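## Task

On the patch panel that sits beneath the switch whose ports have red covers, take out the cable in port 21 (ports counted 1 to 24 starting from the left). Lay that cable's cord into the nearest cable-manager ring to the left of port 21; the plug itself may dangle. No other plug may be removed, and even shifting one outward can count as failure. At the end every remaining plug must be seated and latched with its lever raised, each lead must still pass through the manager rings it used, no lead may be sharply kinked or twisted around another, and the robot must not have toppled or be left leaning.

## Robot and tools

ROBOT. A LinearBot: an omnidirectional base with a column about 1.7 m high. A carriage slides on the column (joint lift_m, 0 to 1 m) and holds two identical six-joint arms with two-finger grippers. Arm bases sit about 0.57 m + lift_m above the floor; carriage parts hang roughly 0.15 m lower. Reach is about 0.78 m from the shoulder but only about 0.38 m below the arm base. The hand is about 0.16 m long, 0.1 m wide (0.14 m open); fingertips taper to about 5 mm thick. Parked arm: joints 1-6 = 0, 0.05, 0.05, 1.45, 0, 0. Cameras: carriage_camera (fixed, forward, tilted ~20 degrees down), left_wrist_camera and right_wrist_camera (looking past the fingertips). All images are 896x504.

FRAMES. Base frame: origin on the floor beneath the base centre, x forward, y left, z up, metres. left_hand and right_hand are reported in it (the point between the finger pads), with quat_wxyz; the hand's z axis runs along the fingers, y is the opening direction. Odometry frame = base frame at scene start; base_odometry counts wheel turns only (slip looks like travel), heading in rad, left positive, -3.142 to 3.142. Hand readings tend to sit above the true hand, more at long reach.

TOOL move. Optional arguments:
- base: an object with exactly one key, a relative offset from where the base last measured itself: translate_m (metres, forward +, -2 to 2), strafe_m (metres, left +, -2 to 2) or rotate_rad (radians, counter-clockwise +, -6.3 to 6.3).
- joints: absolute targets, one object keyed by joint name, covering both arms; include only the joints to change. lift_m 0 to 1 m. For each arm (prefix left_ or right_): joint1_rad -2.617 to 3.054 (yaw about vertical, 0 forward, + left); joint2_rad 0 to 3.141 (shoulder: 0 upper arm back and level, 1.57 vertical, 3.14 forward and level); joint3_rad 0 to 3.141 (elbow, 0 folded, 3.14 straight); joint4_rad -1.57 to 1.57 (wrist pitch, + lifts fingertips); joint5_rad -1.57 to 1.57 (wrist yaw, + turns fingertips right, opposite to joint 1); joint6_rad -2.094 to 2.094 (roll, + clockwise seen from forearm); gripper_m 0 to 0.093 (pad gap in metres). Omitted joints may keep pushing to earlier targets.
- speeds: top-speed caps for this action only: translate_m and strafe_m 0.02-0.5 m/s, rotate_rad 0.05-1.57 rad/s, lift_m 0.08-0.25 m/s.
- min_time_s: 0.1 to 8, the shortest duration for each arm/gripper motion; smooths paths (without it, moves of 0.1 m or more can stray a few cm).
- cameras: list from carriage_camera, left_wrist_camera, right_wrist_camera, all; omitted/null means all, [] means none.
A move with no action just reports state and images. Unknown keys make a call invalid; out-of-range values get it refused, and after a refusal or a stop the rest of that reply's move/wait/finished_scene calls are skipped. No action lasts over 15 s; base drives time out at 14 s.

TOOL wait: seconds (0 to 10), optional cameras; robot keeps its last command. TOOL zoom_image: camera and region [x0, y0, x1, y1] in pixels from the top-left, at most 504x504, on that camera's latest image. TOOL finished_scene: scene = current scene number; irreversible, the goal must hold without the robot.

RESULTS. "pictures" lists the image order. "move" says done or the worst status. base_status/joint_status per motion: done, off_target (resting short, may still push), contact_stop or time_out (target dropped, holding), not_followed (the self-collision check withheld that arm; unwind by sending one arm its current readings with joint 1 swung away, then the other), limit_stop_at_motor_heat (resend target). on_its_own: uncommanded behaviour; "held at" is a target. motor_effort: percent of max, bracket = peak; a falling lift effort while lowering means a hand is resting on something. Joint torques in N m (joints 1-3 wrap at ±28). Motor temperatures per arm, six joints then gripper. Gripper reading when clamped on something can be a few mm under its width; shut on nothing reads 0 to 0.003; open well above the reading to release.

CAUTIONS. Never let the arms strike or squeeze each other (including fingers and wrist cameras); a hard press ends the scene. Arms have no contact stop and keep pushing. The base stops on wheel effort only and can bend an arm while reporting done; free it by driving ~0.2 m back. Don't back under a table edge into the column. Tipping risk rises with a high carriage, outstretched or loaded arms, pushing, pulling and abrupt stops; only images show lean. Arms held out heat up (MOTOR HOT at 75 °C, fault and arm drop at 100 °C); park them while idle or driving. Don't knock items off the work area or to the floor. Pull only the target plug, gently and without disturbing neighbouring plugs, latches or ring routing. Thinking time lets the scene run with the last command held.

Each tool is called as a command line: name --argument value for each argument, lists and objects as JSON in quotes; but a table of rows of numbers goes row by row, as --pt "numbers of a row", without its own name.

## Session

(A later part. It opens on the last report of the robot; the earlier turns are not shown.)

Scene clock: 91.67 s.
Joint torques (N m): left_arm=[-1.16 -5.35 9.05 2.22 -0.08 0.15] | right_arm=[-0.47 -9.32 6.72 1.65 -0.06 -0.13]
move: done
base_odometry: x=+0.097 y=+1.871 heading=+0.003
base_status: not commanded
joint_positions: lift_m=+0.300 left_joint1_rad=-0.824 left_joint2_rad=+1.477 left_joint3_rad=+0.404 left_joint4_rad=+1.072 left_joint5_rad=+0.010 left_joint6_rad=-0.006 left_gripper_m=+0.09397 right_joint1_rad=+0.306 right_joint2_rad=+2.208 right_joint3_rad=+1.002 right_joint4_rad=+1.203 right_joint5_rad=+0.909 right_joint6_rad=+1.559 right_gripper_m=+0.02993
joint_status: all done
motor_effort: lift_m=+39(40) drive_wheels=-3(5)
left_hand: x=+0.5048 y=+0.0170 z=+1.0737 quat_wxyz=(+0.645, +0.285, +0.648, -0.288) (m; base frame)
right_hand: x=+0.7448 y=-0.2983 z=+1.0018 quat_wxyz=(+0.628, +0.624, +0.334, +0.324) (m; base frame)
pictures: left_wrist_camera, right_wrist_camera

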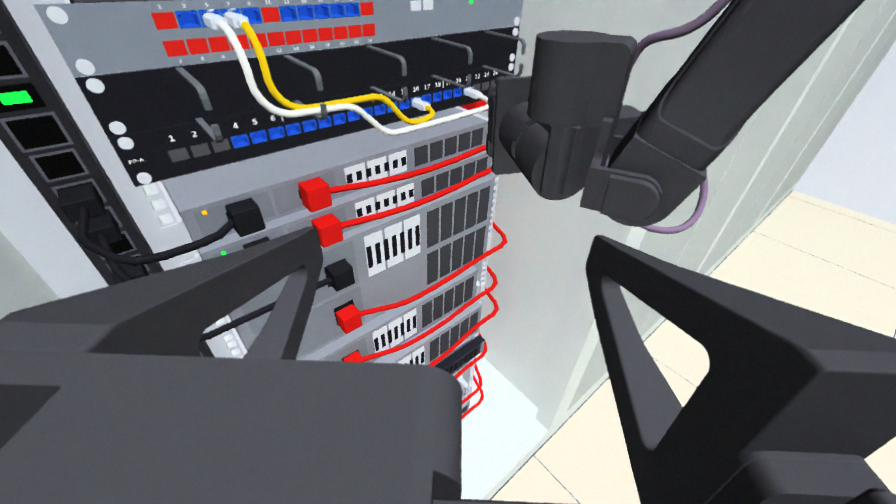

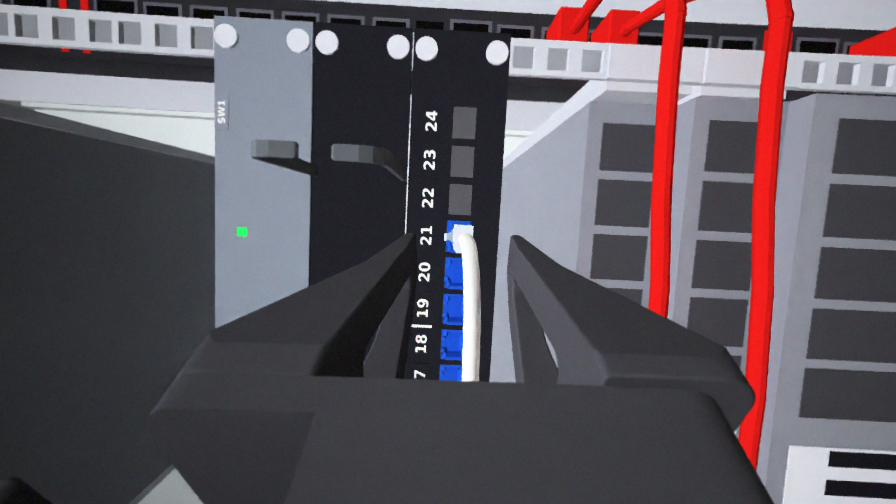

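move --joints '{"right_joint1_rad":0.2664,"right_joint2_rad":2.3257,"right_joint3_rad":1.2336,"right_joint4_rad":1.072,"right_joint5_rad":0.8664,"right_joint6_rad":1.571,"right_gripper_m":0.027}' --min_time_s 3 --cameras '["left_wrist_camera","right_wrist_camera"]'

zoom_image --camera "right_wrist_camera" --region '[340, 130, 600, 390]'

zoom_image --camera "left_wrist_camera" --region '[400, 40, 580, 160]'

Scene clock: 95.60 s.
Joint torques (N m): left_arm=[-1.22 -5.27 9.03 2.21 -0.05 0.12] | right_arm=[-0.05 -11 8.4 1.87 -0.19 -0.23]
move: off_target
base_odometry: x=+0.097 y=+1.871 heading=+0.003
base_status: not commanded
joint_positions: lift_m=+0.300 left_joint1_rad=-0.824 left_joint2_rad=+1.477 left_joint3_rad=+0.404 left_joint4_rad=+1.072 left_joint5_rad=+0.010 left_joint6_rad=-0.006 left_gripper_m=+0.09397 right_joint1_rad=+0.269 right_joint2_rad=+2.313 right_joint3_rad=+1.202 right_joint4_rad=+1.073 right_joint5_rad=+0.893 right_joint6_rad=+1.569 right_gripper_m=+0.02707
joint_status: right_joint5_rad off_target (ended at +0.893, target +0.866); the others done
motor_effort: lift_m=+39(39) drive_wheels=-3(5)
left_hand: x=+0.5048 y=+0.0170 z=+1.0737 quat_wxyz=(+0.645, +0.285, +0.648, -0.288) (m; base frame)
right_hand: x=+0.7857 y=-0.3045 z=+0.9923 quat_wxyz=(+0.627, +0.632, +0.336, +0.309) (m; base frame)
pictures: left_wrist_camera, right_wrist_camera

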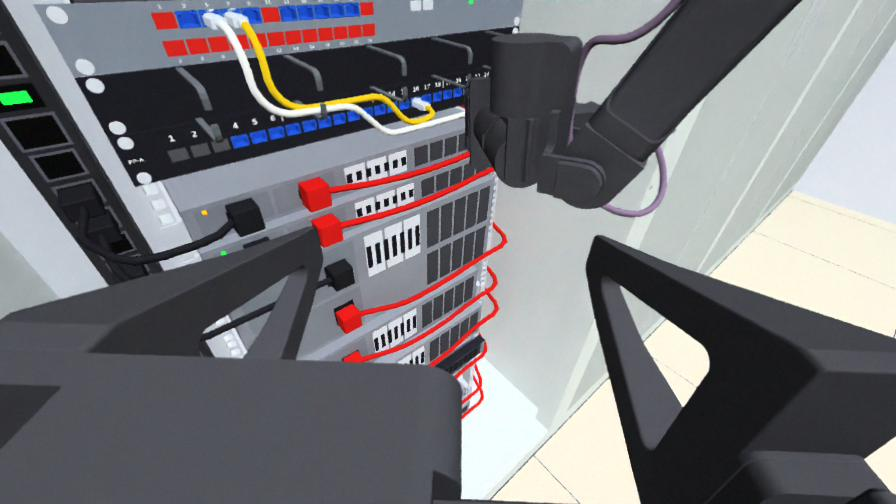

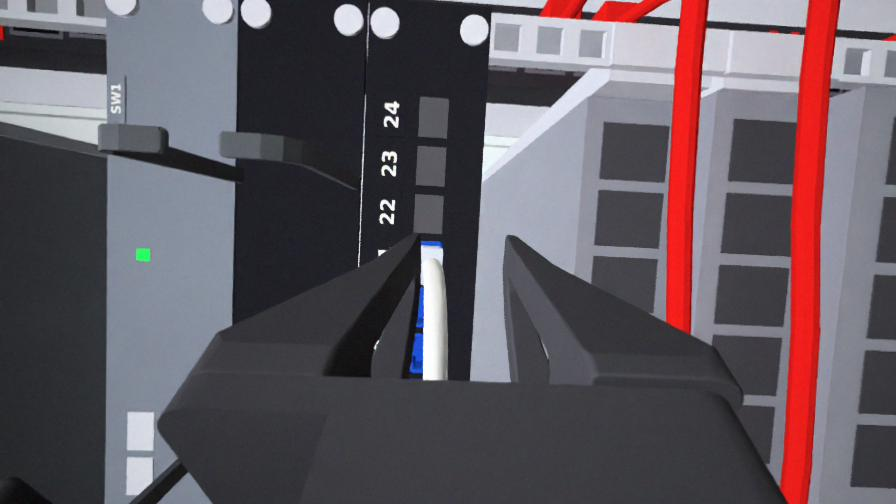

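Scaled by 1.938 from the camera's 896x504 image, which has a finer 1280x720 frame.

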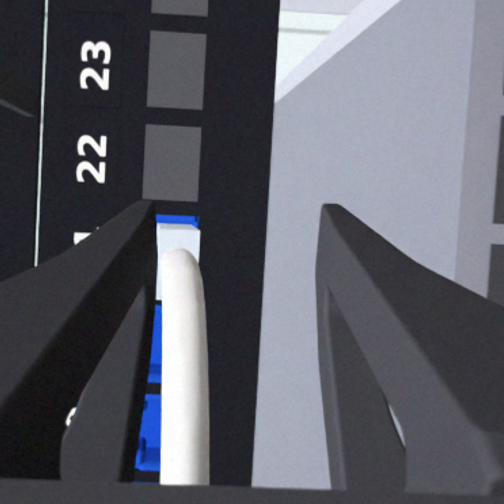

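Scaled by 2.800 from the camera's 896x504 image, which has a finer 1280x720 frame.

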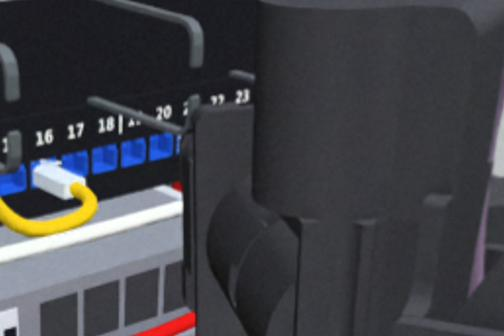

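move --joints '{"right_joint1_rad":0.299,"right_joint2_rad":2.226,"right_joint3_rad":1.02,"right_joint4_rad":1.185,"right_joint5_rad":0.899,"right_joint6_rad":1.571}' --min_time_s 2 --cameras '[]'

move --joints '{"right_joint1_rad":0.1951,"right_joint2_rad":2.1426,"right_joint3_rad":0.8414,"right_joint4_rad":1.28,"right_joint5_rad":0.4751,"right_joint6_rad":1.571,"right_gripper_m":0.03}' --min_time_s 2 --cameras '["left_wrist_camera","right_wrist_camera"]'

zoom_image --camera "left_wrist_camera" --region '[400, 40, 580, 160]'

Scene clock: 100.07 s.
Joint torques (N m): left_arm=[-1.18 -5.16 9.09 2.22 -0.05 0.13] | right_arm=[0.96 -13.94 4.27 1.93 0.15 -0.24]
move: done
base_odometry: x=+0.097 y=+1.871 heading=+0.003
base_status: not commanded
joint_positions: lift_m=+0.300 left_joint1_rad=-0.824 left_joint2_rad=+1.477 left_joint3_rad=+0.404 left_joint4_rad=+1.072 left_joint5_rad=+0.010 left_joint6_rad=-0.006 left_gripper_m=+0.09397 right_joint1_rad=+0.291 right_joint2_rad=+2.255 right_joint3_rad=+1.030 right_joint4_rad=+1.182 right_joint5_rad=+0.891 right_joint6_rad=+1.569 right_gripper_m=+0.02707
joint_status: all done
motor_effort: lift_m=+39(39) drive_wheels=-4(5)
left_hand: x=+0.5048 y=+0.0170 z=+1.0737 quat_wxyz=(+0.645, +0.285, +0.648, -0.288) (m; base frame)
right_hand: x=+0.7523 y=-0.3018 z=+0.9844 quat_wxyz=(+0.623, +0.628, +0.345, +0.315) (m; base frame)
pictures: none
No camera images: "cameras" was empty.

Scene clock: 102.37 s.
Joint torques (N m): left_arm=[-1.16 -5.08 8.99 2.21 -0.06 0.15] | right_arm=[-0.46 -12.92 3.97 2.2 -0.02 -0.23]
move: done
base_odometry: x=+0.097 y=+1.871 heading=+0.003
base_status: not commanded
joint_positions: lift_m=+0.300 left_joint1_rad=-0.824 left_joint2_rad=+1.477 left_joint3_rad=+0.404 left_joint4_rad=+1.072 left_joint5_rad=+0.010 left_joint6_rad=-0.006 left_gripper_m=+0.09397 right_joint1_rad=+0.202 right_joint2_rad=+2.171 right_joint3_rad=+0.851 right_joint4_rad=+1.273 right_joint5_rad=+0.486 right_joint6_rad=+1.569 right_gripper_m=+0.02992
joint_status: all done
motor_effort: lift_m=+39(40) drive_wheels=-3(5)
left_hand: x=+0.5048 y=+0.0170 z=+1.0737 quat_wxyz=(+0.645, +0.285, +0.648, -0.288) (m; base frame)
right_hand: x=+0.7465 y=-0.2956 z=+0.9825 quat_wxyz=(+0.559, +0.572, +0.439, +0.408) (m; base frame)
pictures: left_wrist_camera, right_wrist_camera

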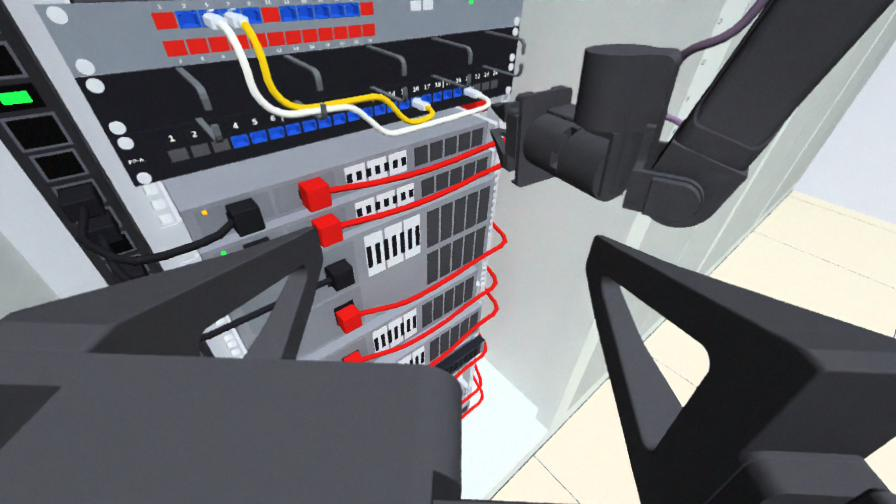

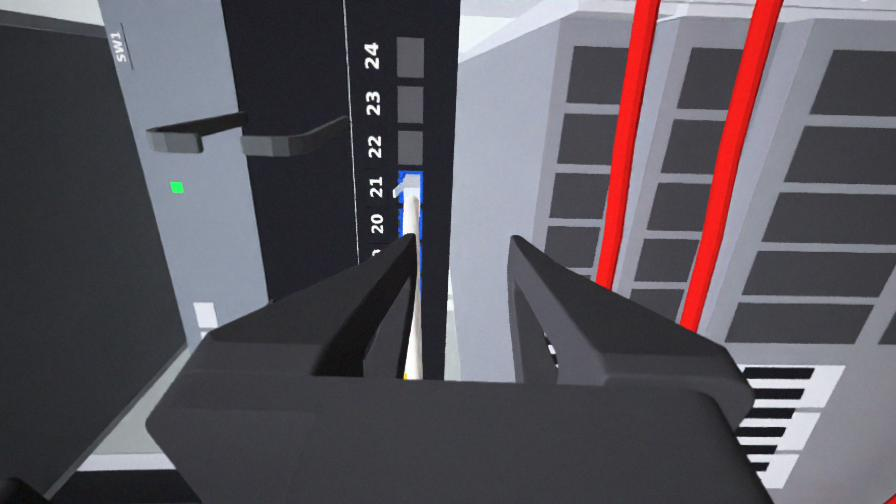

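Scaled by 2.800 from the camera's 896x504 image, which has a finer 1280x720 frame.

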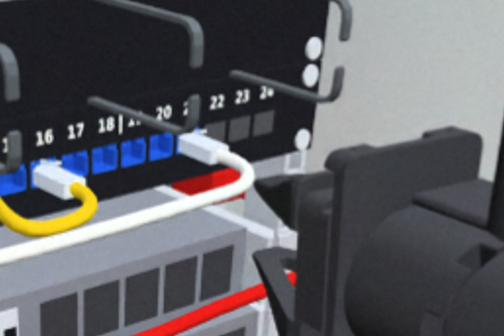

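move --joints '{"right_joint1_rad":0.2,"right_joint2_rad":2.03,"right_joint3_rad":0.8,"right_joint4_rad":1.25,"right_joint5_rad":0.4751}' --min_time_s 1.5 --cameras '[]'

move --joints '{"right_joint1_rad":0.19,"right_joint2_rad":2.1426,"right_joint3_rad":0.8414,"right_joint4_rad":1.28,"right_joint5_rad":0.4751,"right_joint6_rad":1.571,"right_gripper_m":0.03}' --min_time_s 2 --cameras '["left_wrist_camera","right_wrist_camera"]'

zoom_image --camera "left_wrist_camera" --region '[400, 40, 580, 160]'

Scene clock: 104.60 s.
Joint torques (N m): left_arm=[-1.1 -5.23 9.11 2.25 -0.09 0.12] | right_arm=[0.05 -12.16 4.34 1.89 -0.06 -0.23]
move: done
base_odometry: x=+0.097 y=+1.871 heading=+0.003
base_status: not commanded
joint_positions: lift_m=+0.300 left_joint1_rad=-0.824 left_joint2_rad=+1.477 left_joint3_rad=+0.404 left_joint4_rad=+1.072 left_joint5_rad=+0.010 left_joint6_rad=-0.006 left_gripper_m=+0.09397 right_joint1_rad=+0.202 right_joint2_rad=+2.056 right_joint3_rad=+0.811 right_joint4_rad=+1.269 right_joint5_rad=+0.484 right_joint6_rad=+1.569 right_gripper_m=+0.02992
joint_status: all done
motor_effort: lift_m=+39(40) drive_wheels=-3(5)
left_hand: x=+0.5048 y=+0.0170 z=+1.0737 quat_wxyz=(+0.645, +0.285, +0.648, -0.288) (m; base frame)
right_hand: x=+0.7372 y=-0.2971 z=+1.0234 quat_wxyz=(+0.569, +0.561, +0.418, +0.432) (m; base frame)
pictures: none
No camera images: "cameras" was empty.

Scene clock: 106.90 s.
Joint torques (N m): left_arm=[-1.1 -5.3 9.05 2.21 -0.08 0.15] | right_arm=[-0.62 -8.47 6.39 2.2 -0.04 -0.23]
move: done
base_odometry: x=+0.097 y=+1.871 heading=+0.003
base_status: not commanded
joint_positions: lift_m=+0.300 left_joint1_rad=-0.824 left_joint2_rad=+1.477 left_joint3_rad=+0.404 left_joint4_rad=+1.072 left_joint5_rad=+0.010 left_joint6_rad=-0.006 left_gripper_m=+0.09397 right_joint1_rad=+0.198 right_joint2_rad=+2.126 right_joint3_rad=+0.824 right_joint4_rad=+1.274 right_joint5_rad=+0.483 right_joint6_rad=+1.569 right_gripper_m=+0.02993
joint_status: all done
motor_effort: lift_m=+39(40) drive_wheels=-3(5)
left_hand: x=+0.5048 y=+0.0170 z=+1.0737 quat_wxyz=(+0.645, +0.285, +0.648, -0.288) (m; base frame)
right_hand: x=+0.7410 y=-0.2980 z=+0.9953 quat_wxyz=(+0.562, +0.570, +0.433, +0.414) (m; base frame)
pictures: left_wrist_camera, right_wrist_camera

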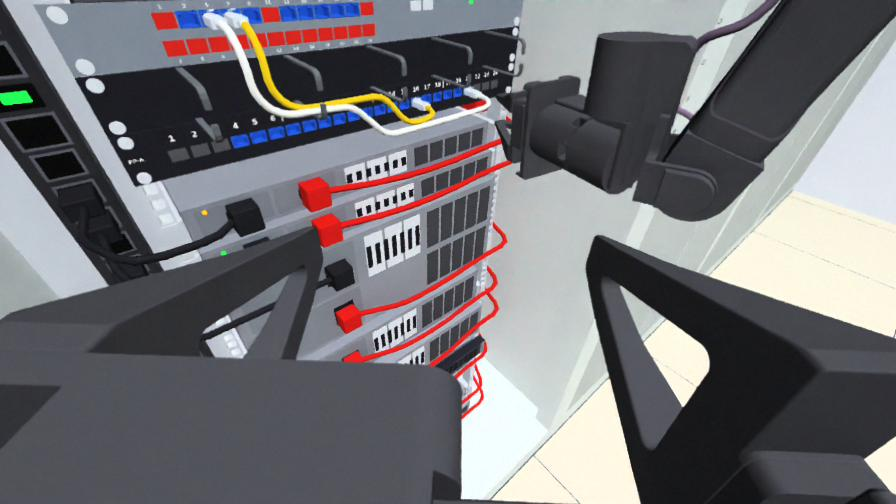

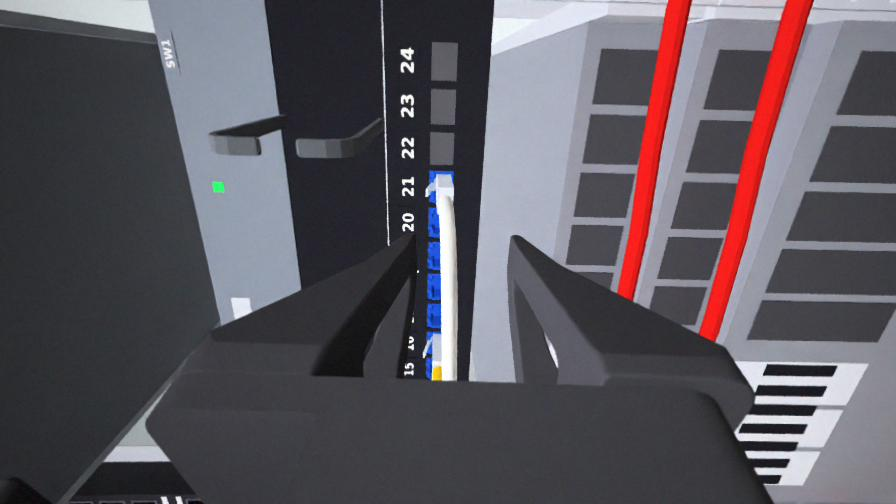

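Scaled by 2.800 from the camera's 896x504 image, which has a finer 1280x720 frame.

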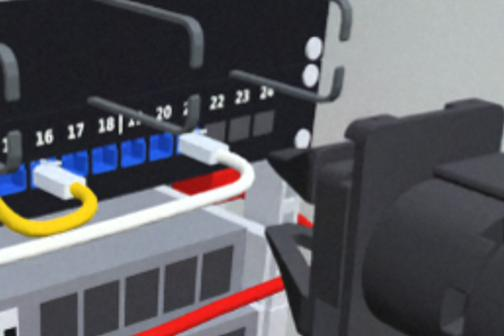

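move --joints '{"right_joint1_rad":0.155,"right_joint2_rad":2.240,"right_joint3_rad":1.0684,"right_joint4_rad":1.17,"right_joint5_rad":0.4412,"right_joint6_rad":1.571,"right_gripper_m":0.03}' --min_time_s 3 --cameras '["left_wrist_camera","right_wrist_camera"]'

zoom_image --camera "right_wrist_camera" --region '[340, 130, 600, 390]'

zoom_image --camera "left_wrist_camera" --region '[400, 40, 580, 160]'

Scene clock: 110.97 s.
Joint torques (N m): left_arm=[-1.21 -5.3 9.22 2.2 -0.07 0.13] | right_arm=[-0.49 -9.76 7.2 1.91 -0.06 -0.23]
move: done
base_odometry: x=+0.097 y=+1.871 heading=+0.003
base_status: not commanded
joint_positions: lift_m=+0.300 left_joint1_rad=-0.824 left_joint2_rad=+1.477 left_joint3_rad=+0.404 left_joint4_rad=+1.072 left_joint5_rad=+0.010 left_joint6_rad=-0.006 left_gripper_m=+0.09397 right_joint1_rad=+0.162 right_joint2_rad=+2.221 right_joint3_rad=+1.050 right_joint4_rad=+1.188 right_joint5_rad=+0.451 right_joint6_rad=+1.569 right_gripper_m=+0.02993
joint_status: all done
motor_effort: lift_m=+39(40) drive_wheels=-4(5)
left_hand: x=+0.5048 y=+0.0170 z=+1.0737 quat_wxyz=(+0.645, +0.285, +0.648, -0.288) (m; base frame)
right_hand: x=+0.7908 y=-0.3034 z=+1.0090 quat_wxyz=(+0.570, +0.564, +0.418, +0.427) (m; base frame)
pictures: left_wrist_camera, right_wrist_camera

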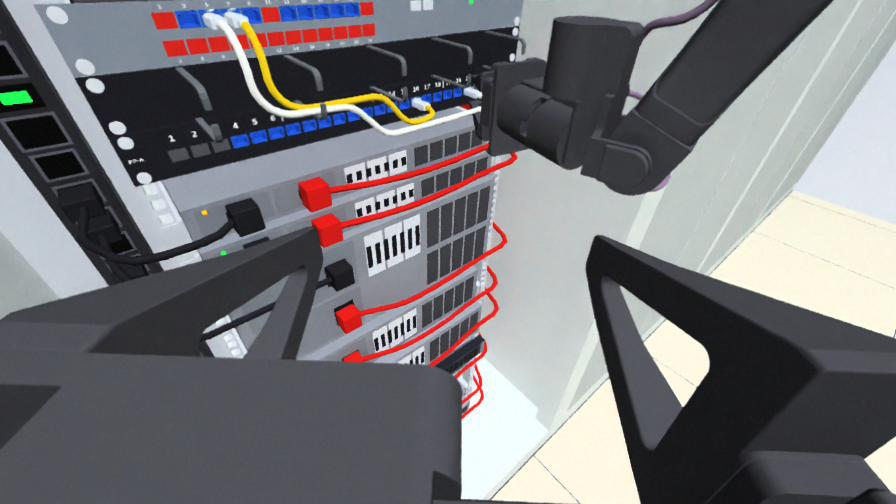

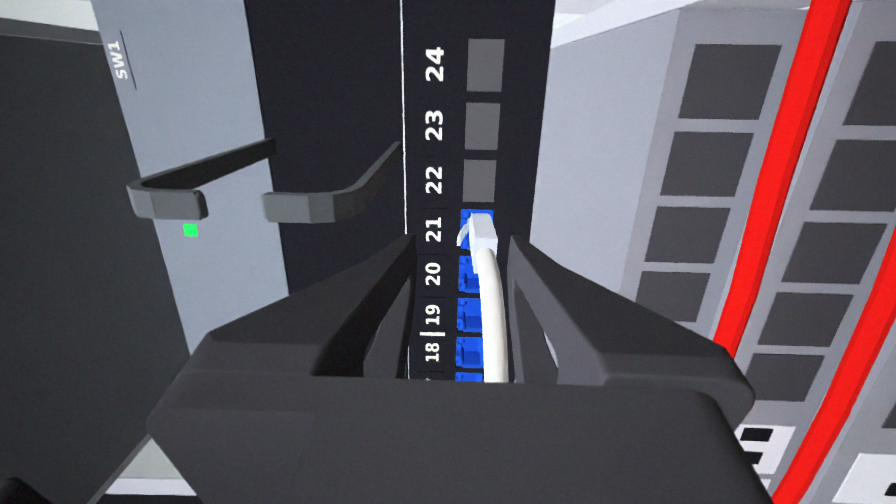

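Scaled by 1.938 from the camera's 896x504 image, which has a finer 1280x720 frame.

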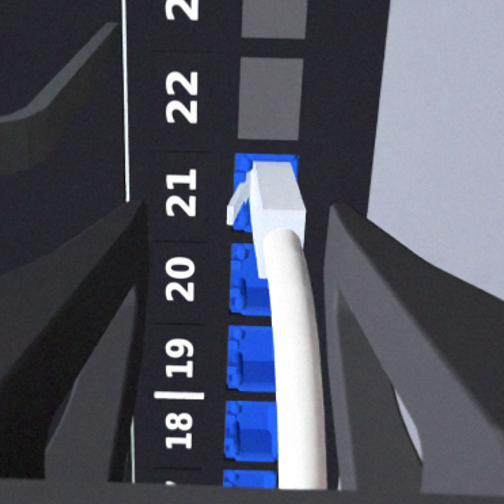

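Scaled by 2.800 from the camera's 896x504 image, which has a finer 1280x720 frame.

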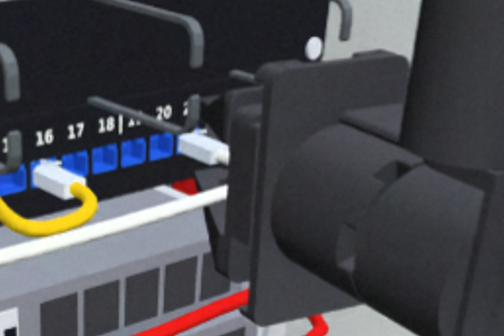

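move --joints '{"right_joint1_rad":0.152,"right_joint2_rad":2.246,"right_joint3_rad":1.0684,"right_joint4_rad":1.147,"right_joint5_rad":0.4412,"right_joint6_rad":1.571,"right_gripper_m":0.026}' --min_time_s 1.5 --cameras '["right_wrist_camera"]'

zoom_image --camera "right_wrist_camera" --region '[340, 130, 600, 390]'

Scene clock: 113.20 s.
Joint torques (N m): left_arm=[-1.16 -5.33 9.01 2.19 -0.04 0.13] | right_arm=[-0.49 -9.76 7.15 1.93 -0.06 -0.23]
move: done
base_odometry: x=+0.097 y=+1.871 heading=+0.003
base_status: not commanded
joint_positions: lift_m=+0.300 left_joint1_rad=-0.824 left_joint2_rad=+1.477 left_joint3_rad=+0.404 left_joint4_rad=+1.072 left_joint5_rad=+0.010 left_joint6_rad=-0.006 left_gripper_m=+0.09397 right_joint1_rad=+0.159 right_joint2_rad=+2.227 right_joint3_rad=+1.050 right_joint4_rad=+1.166 right_joint5_rad=+0.451 right_joint6_rad=+1.569 right_gripper_m=+0.02608
joint_status: all done
motor_effort: lift_m=+39(39) drive_wheels=-3(5)
left_hand: x=+0.5048 y=+0.0170 z=+1.0737 quat_wxyz=(+0.645, +0.285, +0.648, -0.288) (m; base frame)
right_hand: x=+0.7910 y=-0.3053 z=+1.0007 quat_wxyz=(+0.566, +0.569, +0.426, +0.418) (m; base frame)
pictures: right_wrist_camera

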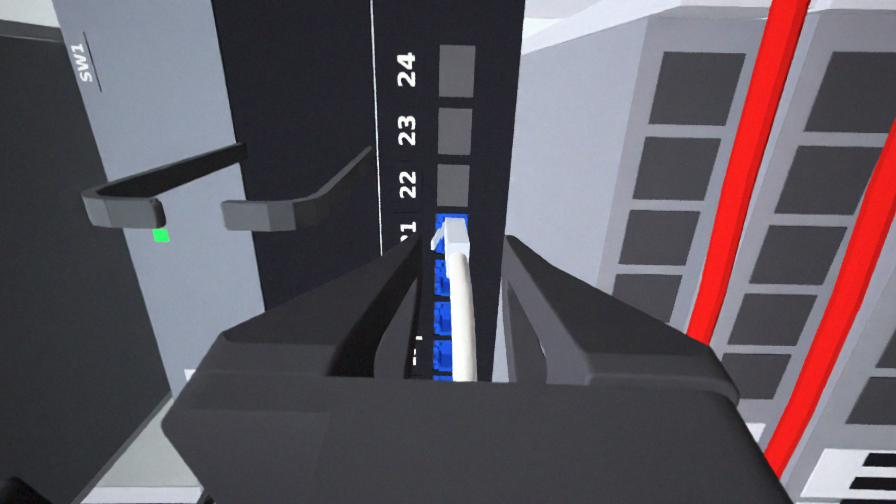

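Scaled by 1.938 from the camera's 896x504 image, which has a finer 1280x720 frame.

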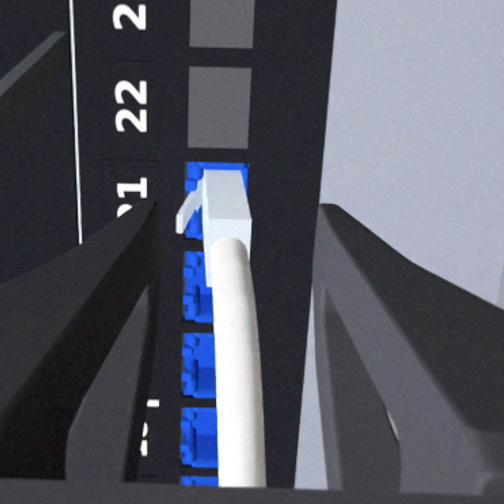

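move --joints '{"right_gripper_m":0.013}' --min_time_s 1.5 --cameras '["right_wrist_camera"]'

zoom_image --camera "right_wrist_camera" --region '[360, 150, 560, 350]'

move --joints '{"right_gripper_m":0.006}' --min_time_s 1.5 --cameras '["right_wrist_camera","left_wrist_camera"]'

zoom_image --camera "right_wrist_camera" --region '[360, 150, 560, 350]'

Scene clock: 115.30 s.
Joint torques (N m): left_arm=[-1.17 -5.23 9.07 2.17 -0.08 0.12] | right_arm=[-0.47 -9.76 7.15 1.92 -0.06 -0.24]
move: done
base_odometry: x=+0.097 y=+1.871 heading=+0.003
base_status: not commanded
joint_positions: lift_m=+0.300 left_joint1_rad=-0.824 left_joint2_rad=+1.477 left_joint3_rad=+0.404 left_joint4_rad=+1.072 left_joint5_rad=+0.010 left_joint6_rad=-0.006 left_gripper_m=+0.09397 right_joint1_rad=+0.159 right_joint2_rad=+2.227 right_joint3_rad=+1.050 right_joint4_rad=+1.165 right_joint5_rad=+0.451 right_joint6_rad=+1.569 right_gripper_m=+0.01308
joint_status: all done
motor_effort: lift_m=+39(39) drive_wheels=-3(5)
left_hand: x=+0.5048 y=+0.0170 z=+1.0737 quat_wxyz=(+0.645, +0.285, +0.648, -0.288) (m; base frame)
right_hand: x=+0.7910 y=-0.3053 z=+1.0005 quat_wxyz=(+0.566, +0.569, +0.427, +0.417) (m; base frame)
pictures: right_wrist_camera

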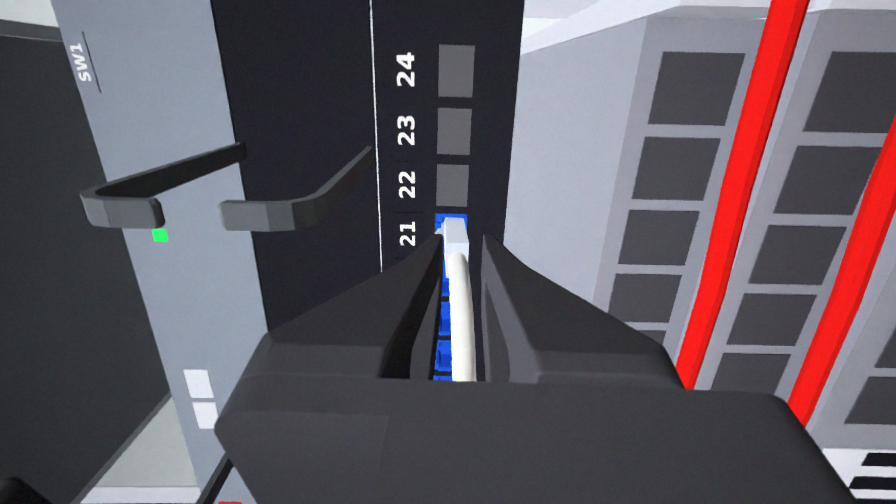

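Scaled by 2.520 from the camera's 896x504 image, which has a finer 1280x720 frame.

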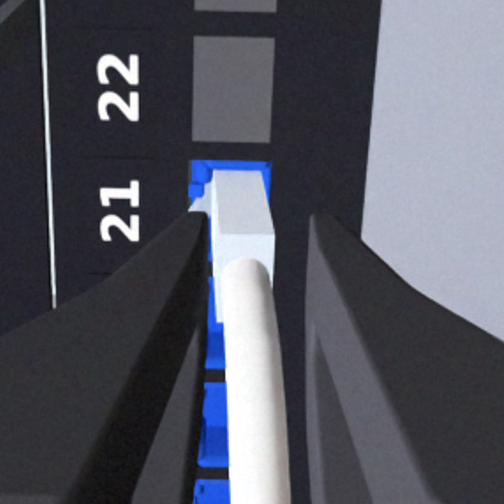

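Scene clock: 117.10 s.
Joint torques (N m): left_arm=[-1.02 -5.19 9.06 2.22 -0.07 0.14] | right_arm=[-0.47 -9.76 6.97 1.89 -0.06 -0.23]
move: done
base_odometry: x=+0.097 y=+1.871 heading=+0.003
base_status: not commanded
joint_positions: lift_m=+0.300 left_joint1_rad=-0.824 left_joint2_rad=+1.477 left_joint3_rad=+0.404 left_joint4_rad=+1.072 left_joint5_rad=+0.010 left_joint6_rad=-0.006 left_gripper_m=+0.09397 right_joint1_rad=+0.159 right_joint2_rad=+2.227 right_joint3_rad=+1.052 right_joint4_rad=+1.168 right_joint5_rad=+0.451 right_joint6_rad=+1.569 right_gripper_m=+0.00643
joint_status: all done
motor_effort: lift_m=+39(40) drive_wheels=-4(5)
left_hand: x=+0.5048 y=+0.0170 z=+1.0737 quat_wxyz=(+0.645, +0.285, +0.648, -0.288) (m; base frame)
right_hand: x=+0.7914 y=-0.3052 z=+1.0020 quat_wxyz=(+0.567, +0.568, +0.425, +0.419) (m; base frame)
pictures: left_wrist_camera, right_wrist_camera

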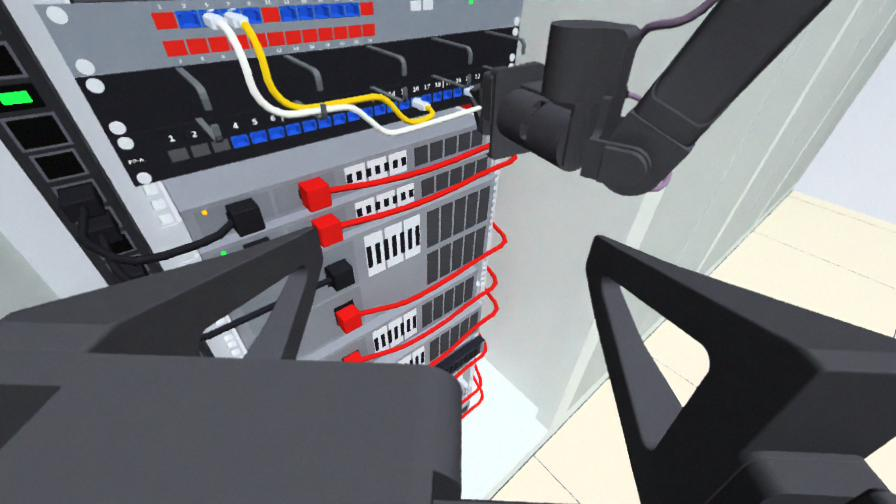

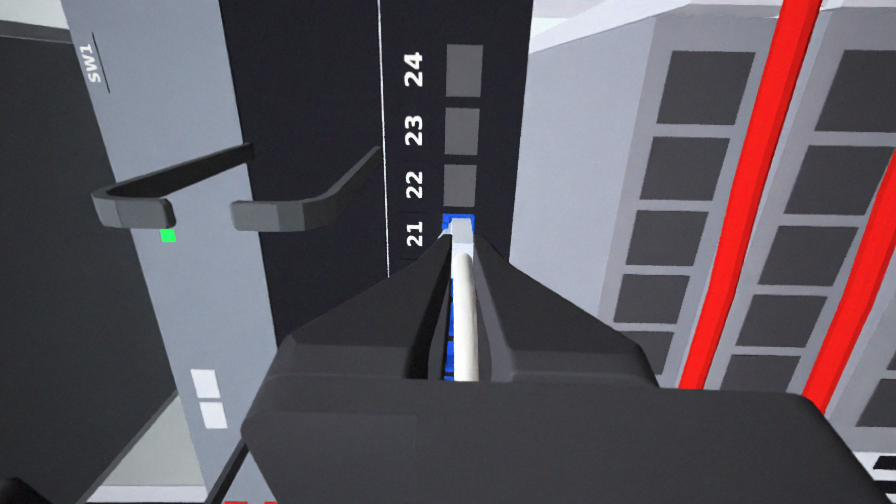

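Scaled by 2.520 from the camera's 896x504 image, which has a finer 1280x720 frame.

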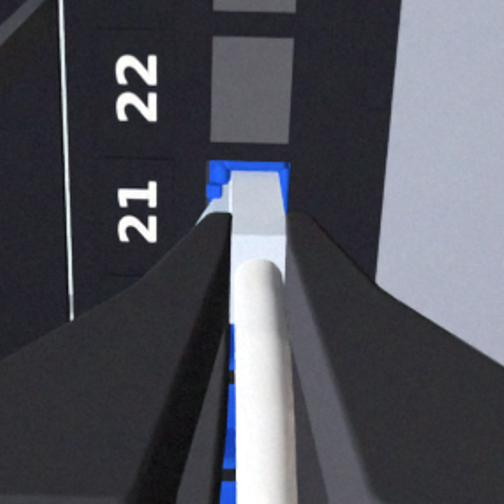

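move --joints '{"right_gripper_m":0.001}' --min_time_s 1 --cameras '["right_wrist_camera"]'

zoom_image --camera "right_wrist_camera" --region '[360, 150, 560, 350]'

move --base '{"translate_m": -0.03}' --speeds '{"translate_m": 0.03}' --cameras '["left_wrist_camera","right_wrist_camera"]'

zoom_image --camera "right_wrist_camera" --region '[360, 150, 560, 350]'

zoom_image --camera "left_wrist_camera" --region '[360, 40, 580, 180]'

Scene clock: 118.73 s.
Joint torques (N m): left_arm=[-1.03 -5.11 9.1 2.2 -0.05 0.1] | right_arm=[-0.47 -9.78 6.95 1.87 -0.06 -0.24]
move: off_target
base_odometry: x=+0.097 y=+1.871 heading=+0.003
base_status: not commanded
joint_positions: lift_m=+0.300 left_joint1_rad=-0.824 left_joint2_rad=+1.477 left_joint3_rad=+0.404 left_joint4_rad=+1.072 left_joint5_rad=+0.010 left_joint6_rad=-0.006 left_gripper_m=+0.09397 right_joint1_rad=+0.159 right_joint2_rad=+2.227 right_joint3_rad=+1.052 right_joint4_rad=+1.168 right_joint5_rad=+0.451 right_joint6_rad=+1.569 right_gripper_m=+0.00535
joint_status: right_gripper_m off_target (ended at +0.00536, target +0.00100)
motor_effort: lift_m=+39(40) drive_wheels=-4(5)
left_hand: x=+0.5048 y=+0.0170 z=+1.0737 quat_wxyz=(+0.645, +0.285, +0.648, -0.288) (m; base frame)
right_hand: x=+0.7914 y=-0.3052 z=+1.0022 quat_wxyz=(+0.567, +0.568, +0.425, +0.419) (m; base frame)
pictures: right_wrist_camera

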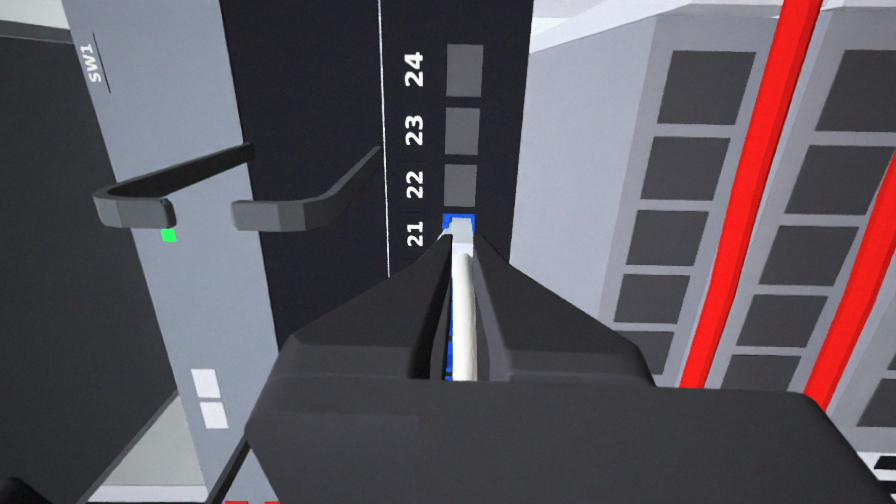

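Scaled by 2.520 from the camera's 896x504 image, which has a finer 1280x720 frame.

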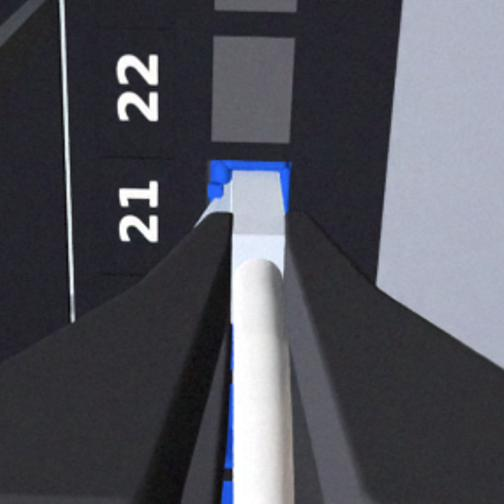

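Scene clock: 120.17 s.
Joint torques (N m): left_arm=[-0.92 -5.22 9.03 2.17 -0.07 0.12] | right_arm=[2.74 -13.14 -0.47 2.89 1.02 -0.23]
move: done
base_odometry: x=+0.067 y=+1.870 heading=+0.003
base_status: done
joint_positions: lift_m=+0.300 left_joint1_rad=-0.826 left_joint2_rad=+1.477 left_joint3_rad=+0.404 left_joint4_rad=+1.071 left_joint5_rad=+0.010 left_joint6_rad=-0.006 left_gripper_m=+0.09397 right_joint1_rad=+0.126 right_joint2_rad=+2.256 right_joint3_rad=+1.146 right_joint4_rad=+1.088 right_joint5_rad=+0.343 right_joint6_rad=+1.569 right_gripper_m=+0.00522
joint_status: not commanded
motor_effort: lift_m=+39(40) drive_wheels=-7(16)
left_hand: x=+0.5045 y=+0.0167 z=+1.0734 quat_wxyz=(+0.645, +0.285, +0.648, -0.289) (m; base frame)
right_hand: x=+0.8152 y=-0.3036 z=+1.0037 quat_wxyz=(+0.547, +0.555, +0.450, +0.436) (m; base frame)
pictures: left_wrist_camera, right_wrist_camera

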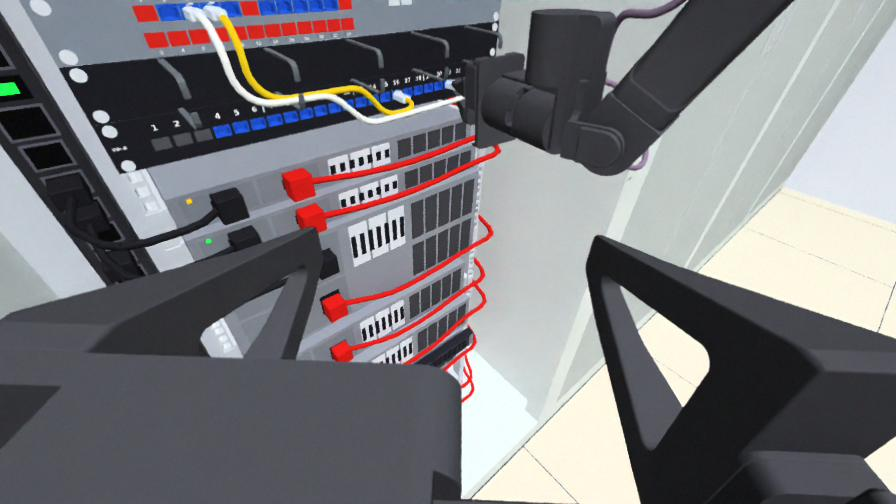

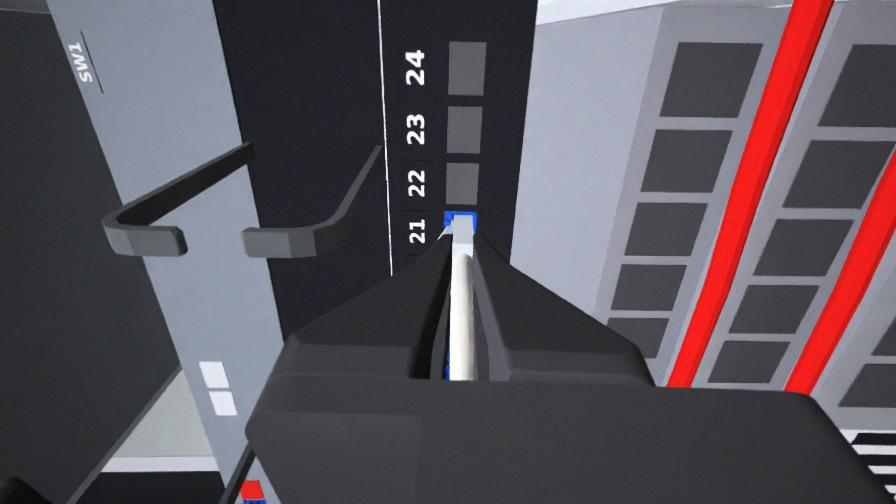

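Scaled by 2.520 from the camera's 896x504 image, which has a finer 1280x720 frame.

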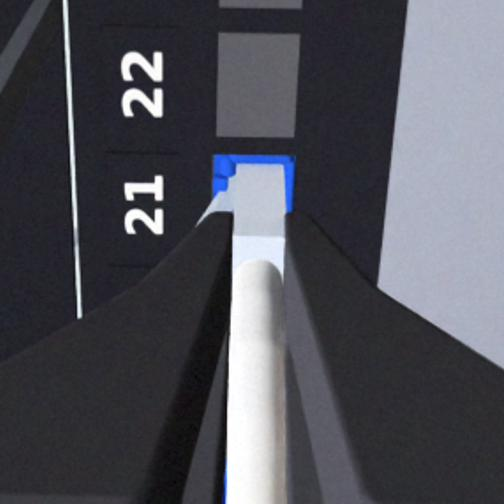

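Scaled by 2.291 from the camera's 896x504 image, which has a finer 1280x720 frame.

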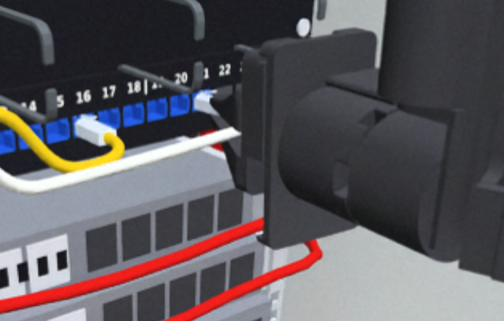

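zoom_image --camera "right_wrist_camera" --region '[420, 195, 500, 275]'

zoom_image --camera "left_wrist_camera" --region '[390, 50, 490, 120]'

Scaled by 6.300 from the camera's 896x504 image, which has a finer 1280x720 frame.

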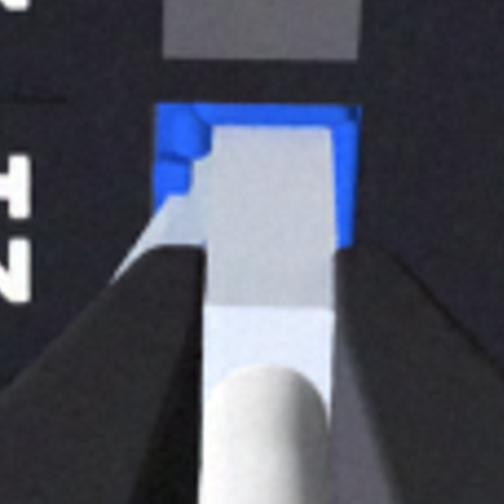

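Scaled by 5.040 from the camera's 896x504 image, which has a finer 1280x720 frame.

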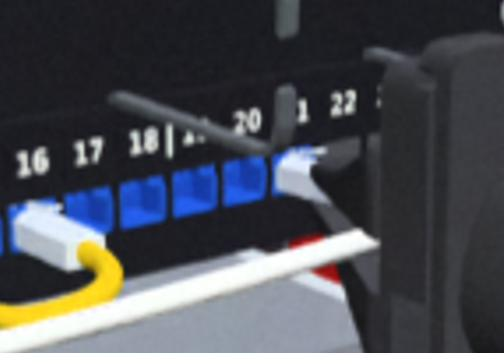

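move --base '{"translate_m": 0.03}' --speeds '{"translate_m": 0.03}' --cameras '[]'

move --joints '{"right_gripper_m":0.028}' --min_time_s 2 --cameras '["left_wrist_camera","right_wrist_camera"]'

zoom_image --camera "right_wrist_camera" --region '[400, 185, 520, 305]'

zoom_image --camera "left_wrist_camera" --region '[400, 60, 520, 140]'

Scene clock: 124.63 s.
Joint torques (N m): left_arm=[-0.92 -5.12 9.11 2.22 -0.05 0.12] | right_arm=[-0.85 -12.18 6.37 1.32 -0.23 -0.23]
move: done
base_odometry: x=+0.097 y=+1.871 heading=+0.003
base_status: done
joint_positions: lift_m=+0.300 left_joint1_rad=-0.826 left_joint2_rad=+1.477 left_joint3_rad=+0.404 left_joint4_rad=+1.070 left_joint5_rad=+0.008 left_joint6_rad=-0.006 left_gripper_m=+0.09397 right_joint1_rad=+0.163 right_joint2_rad=+2.252 right_joint3_rad=+1.057 right_joint4_rad=+1.213 right_joint5_rad=+0.468 right_joint6_rad=+1.569 right_gripper_m=+0.00522
joint_status: not commanded
motor_effort: lift_m=+39(39) drive_wheels=+3(8)
left_hand: x=+0.5044 y=+0.0166 z=+1.0733 quat_wxyz=(+0.645, +0.285, +0.648, -0.288) (m; base frame)
right_hand: x=+0.7917 y=-0.3056 z=+1.0008 quat_wxyz=(+0.573, +0.567, +0.413, +0.423) (m; base frame)
pictures: none
No camera images: "cameras" was empty.

Scene clock: 126.93 s.
Joint torques (N m): left_arm=[-0.94 -5.18 9.14 2.23 -0.04 0.11] | right_arm=[-0.57 -12.18 6.41 1.82 -0.09 -0.24]
move: done
base_odometry: x=+0.097 y=+1.871 heading=+0.003
base_status: not commanded
joint_positions: lift_m=+0.300 left_joint1_rad=-0.826 left_joint2_rad=+1.477 left_joint3_rad=+0.404 left_joint4_rad=+1.070 left_joint5_rad=+0.008 left_joint6_rad=-0.006 left_gripper_m=+0.09397 right_joint1_rad=+0.160 right_joint2_rad=+2.252 right_joint3_rad=+1.057 right_joint4_rad=+1.174 right_joint5_rad=+0.454 right_joint6_rad=+1.569 right_gripper_m=+0.02795
joint_status: all done
motor_effort: lift_m=+39(39) drive_wheels=+3(5)
left_hand: x=+0.5044 y=+0.0166 z=+1.0733 quat_wxyz=(+0.645, +0.285, +0.648, -0.288) (m; base frame)
right_hand: x=+0.7924 y=-0.3052 z=+0.9918 quat_wxyz=(+0.565, +0.571, +0.428, +0.414) (m; base frame)
pictures: left_wrist_camera, right_wrist_camera

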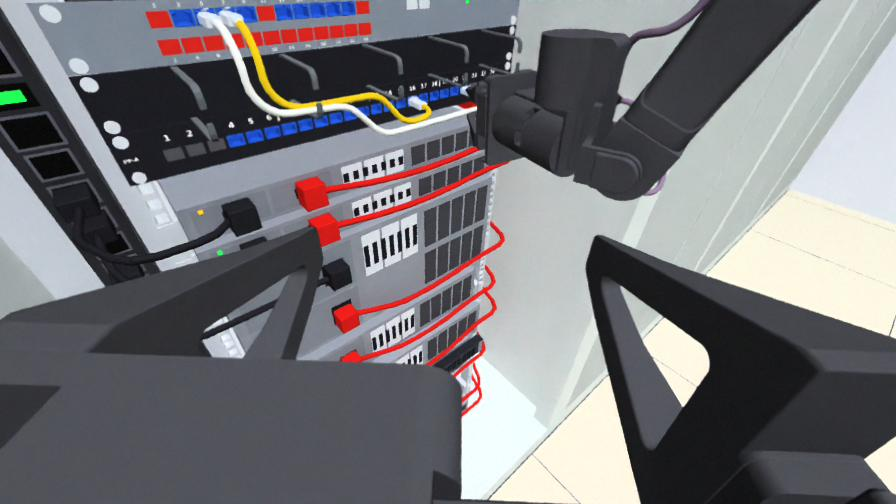

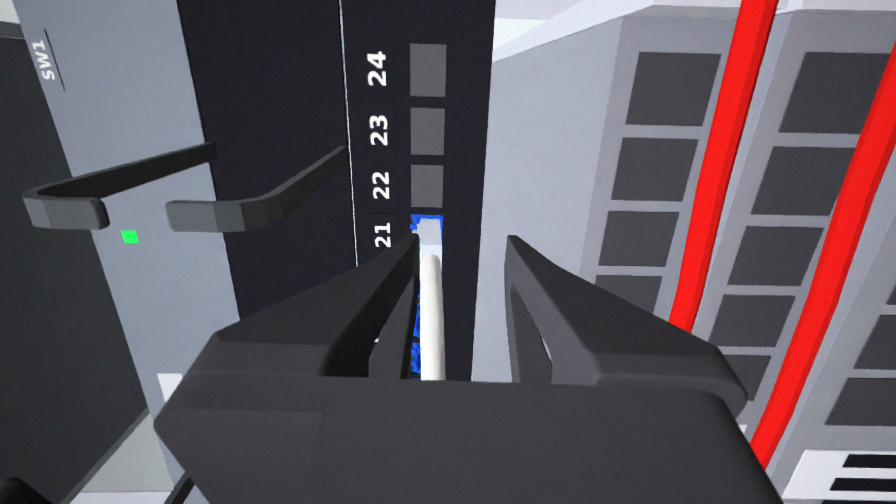

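Scaled by 4.200 from the camera's 896x504 image, which has a finer 1280x720 frame.

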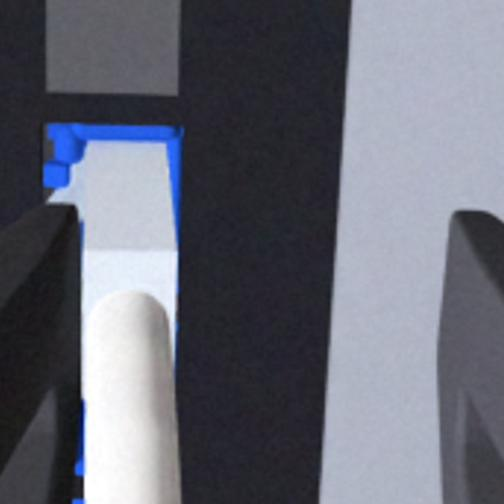

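Scaled by 4.200 from the camera's 896x504 image, which has a finer 1280x720 frame.

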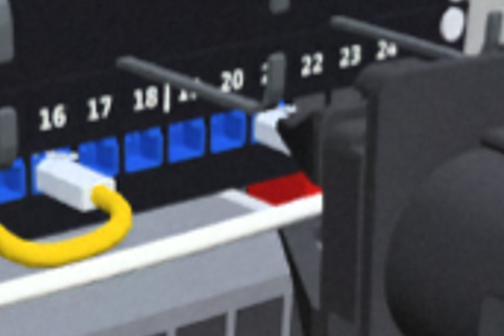

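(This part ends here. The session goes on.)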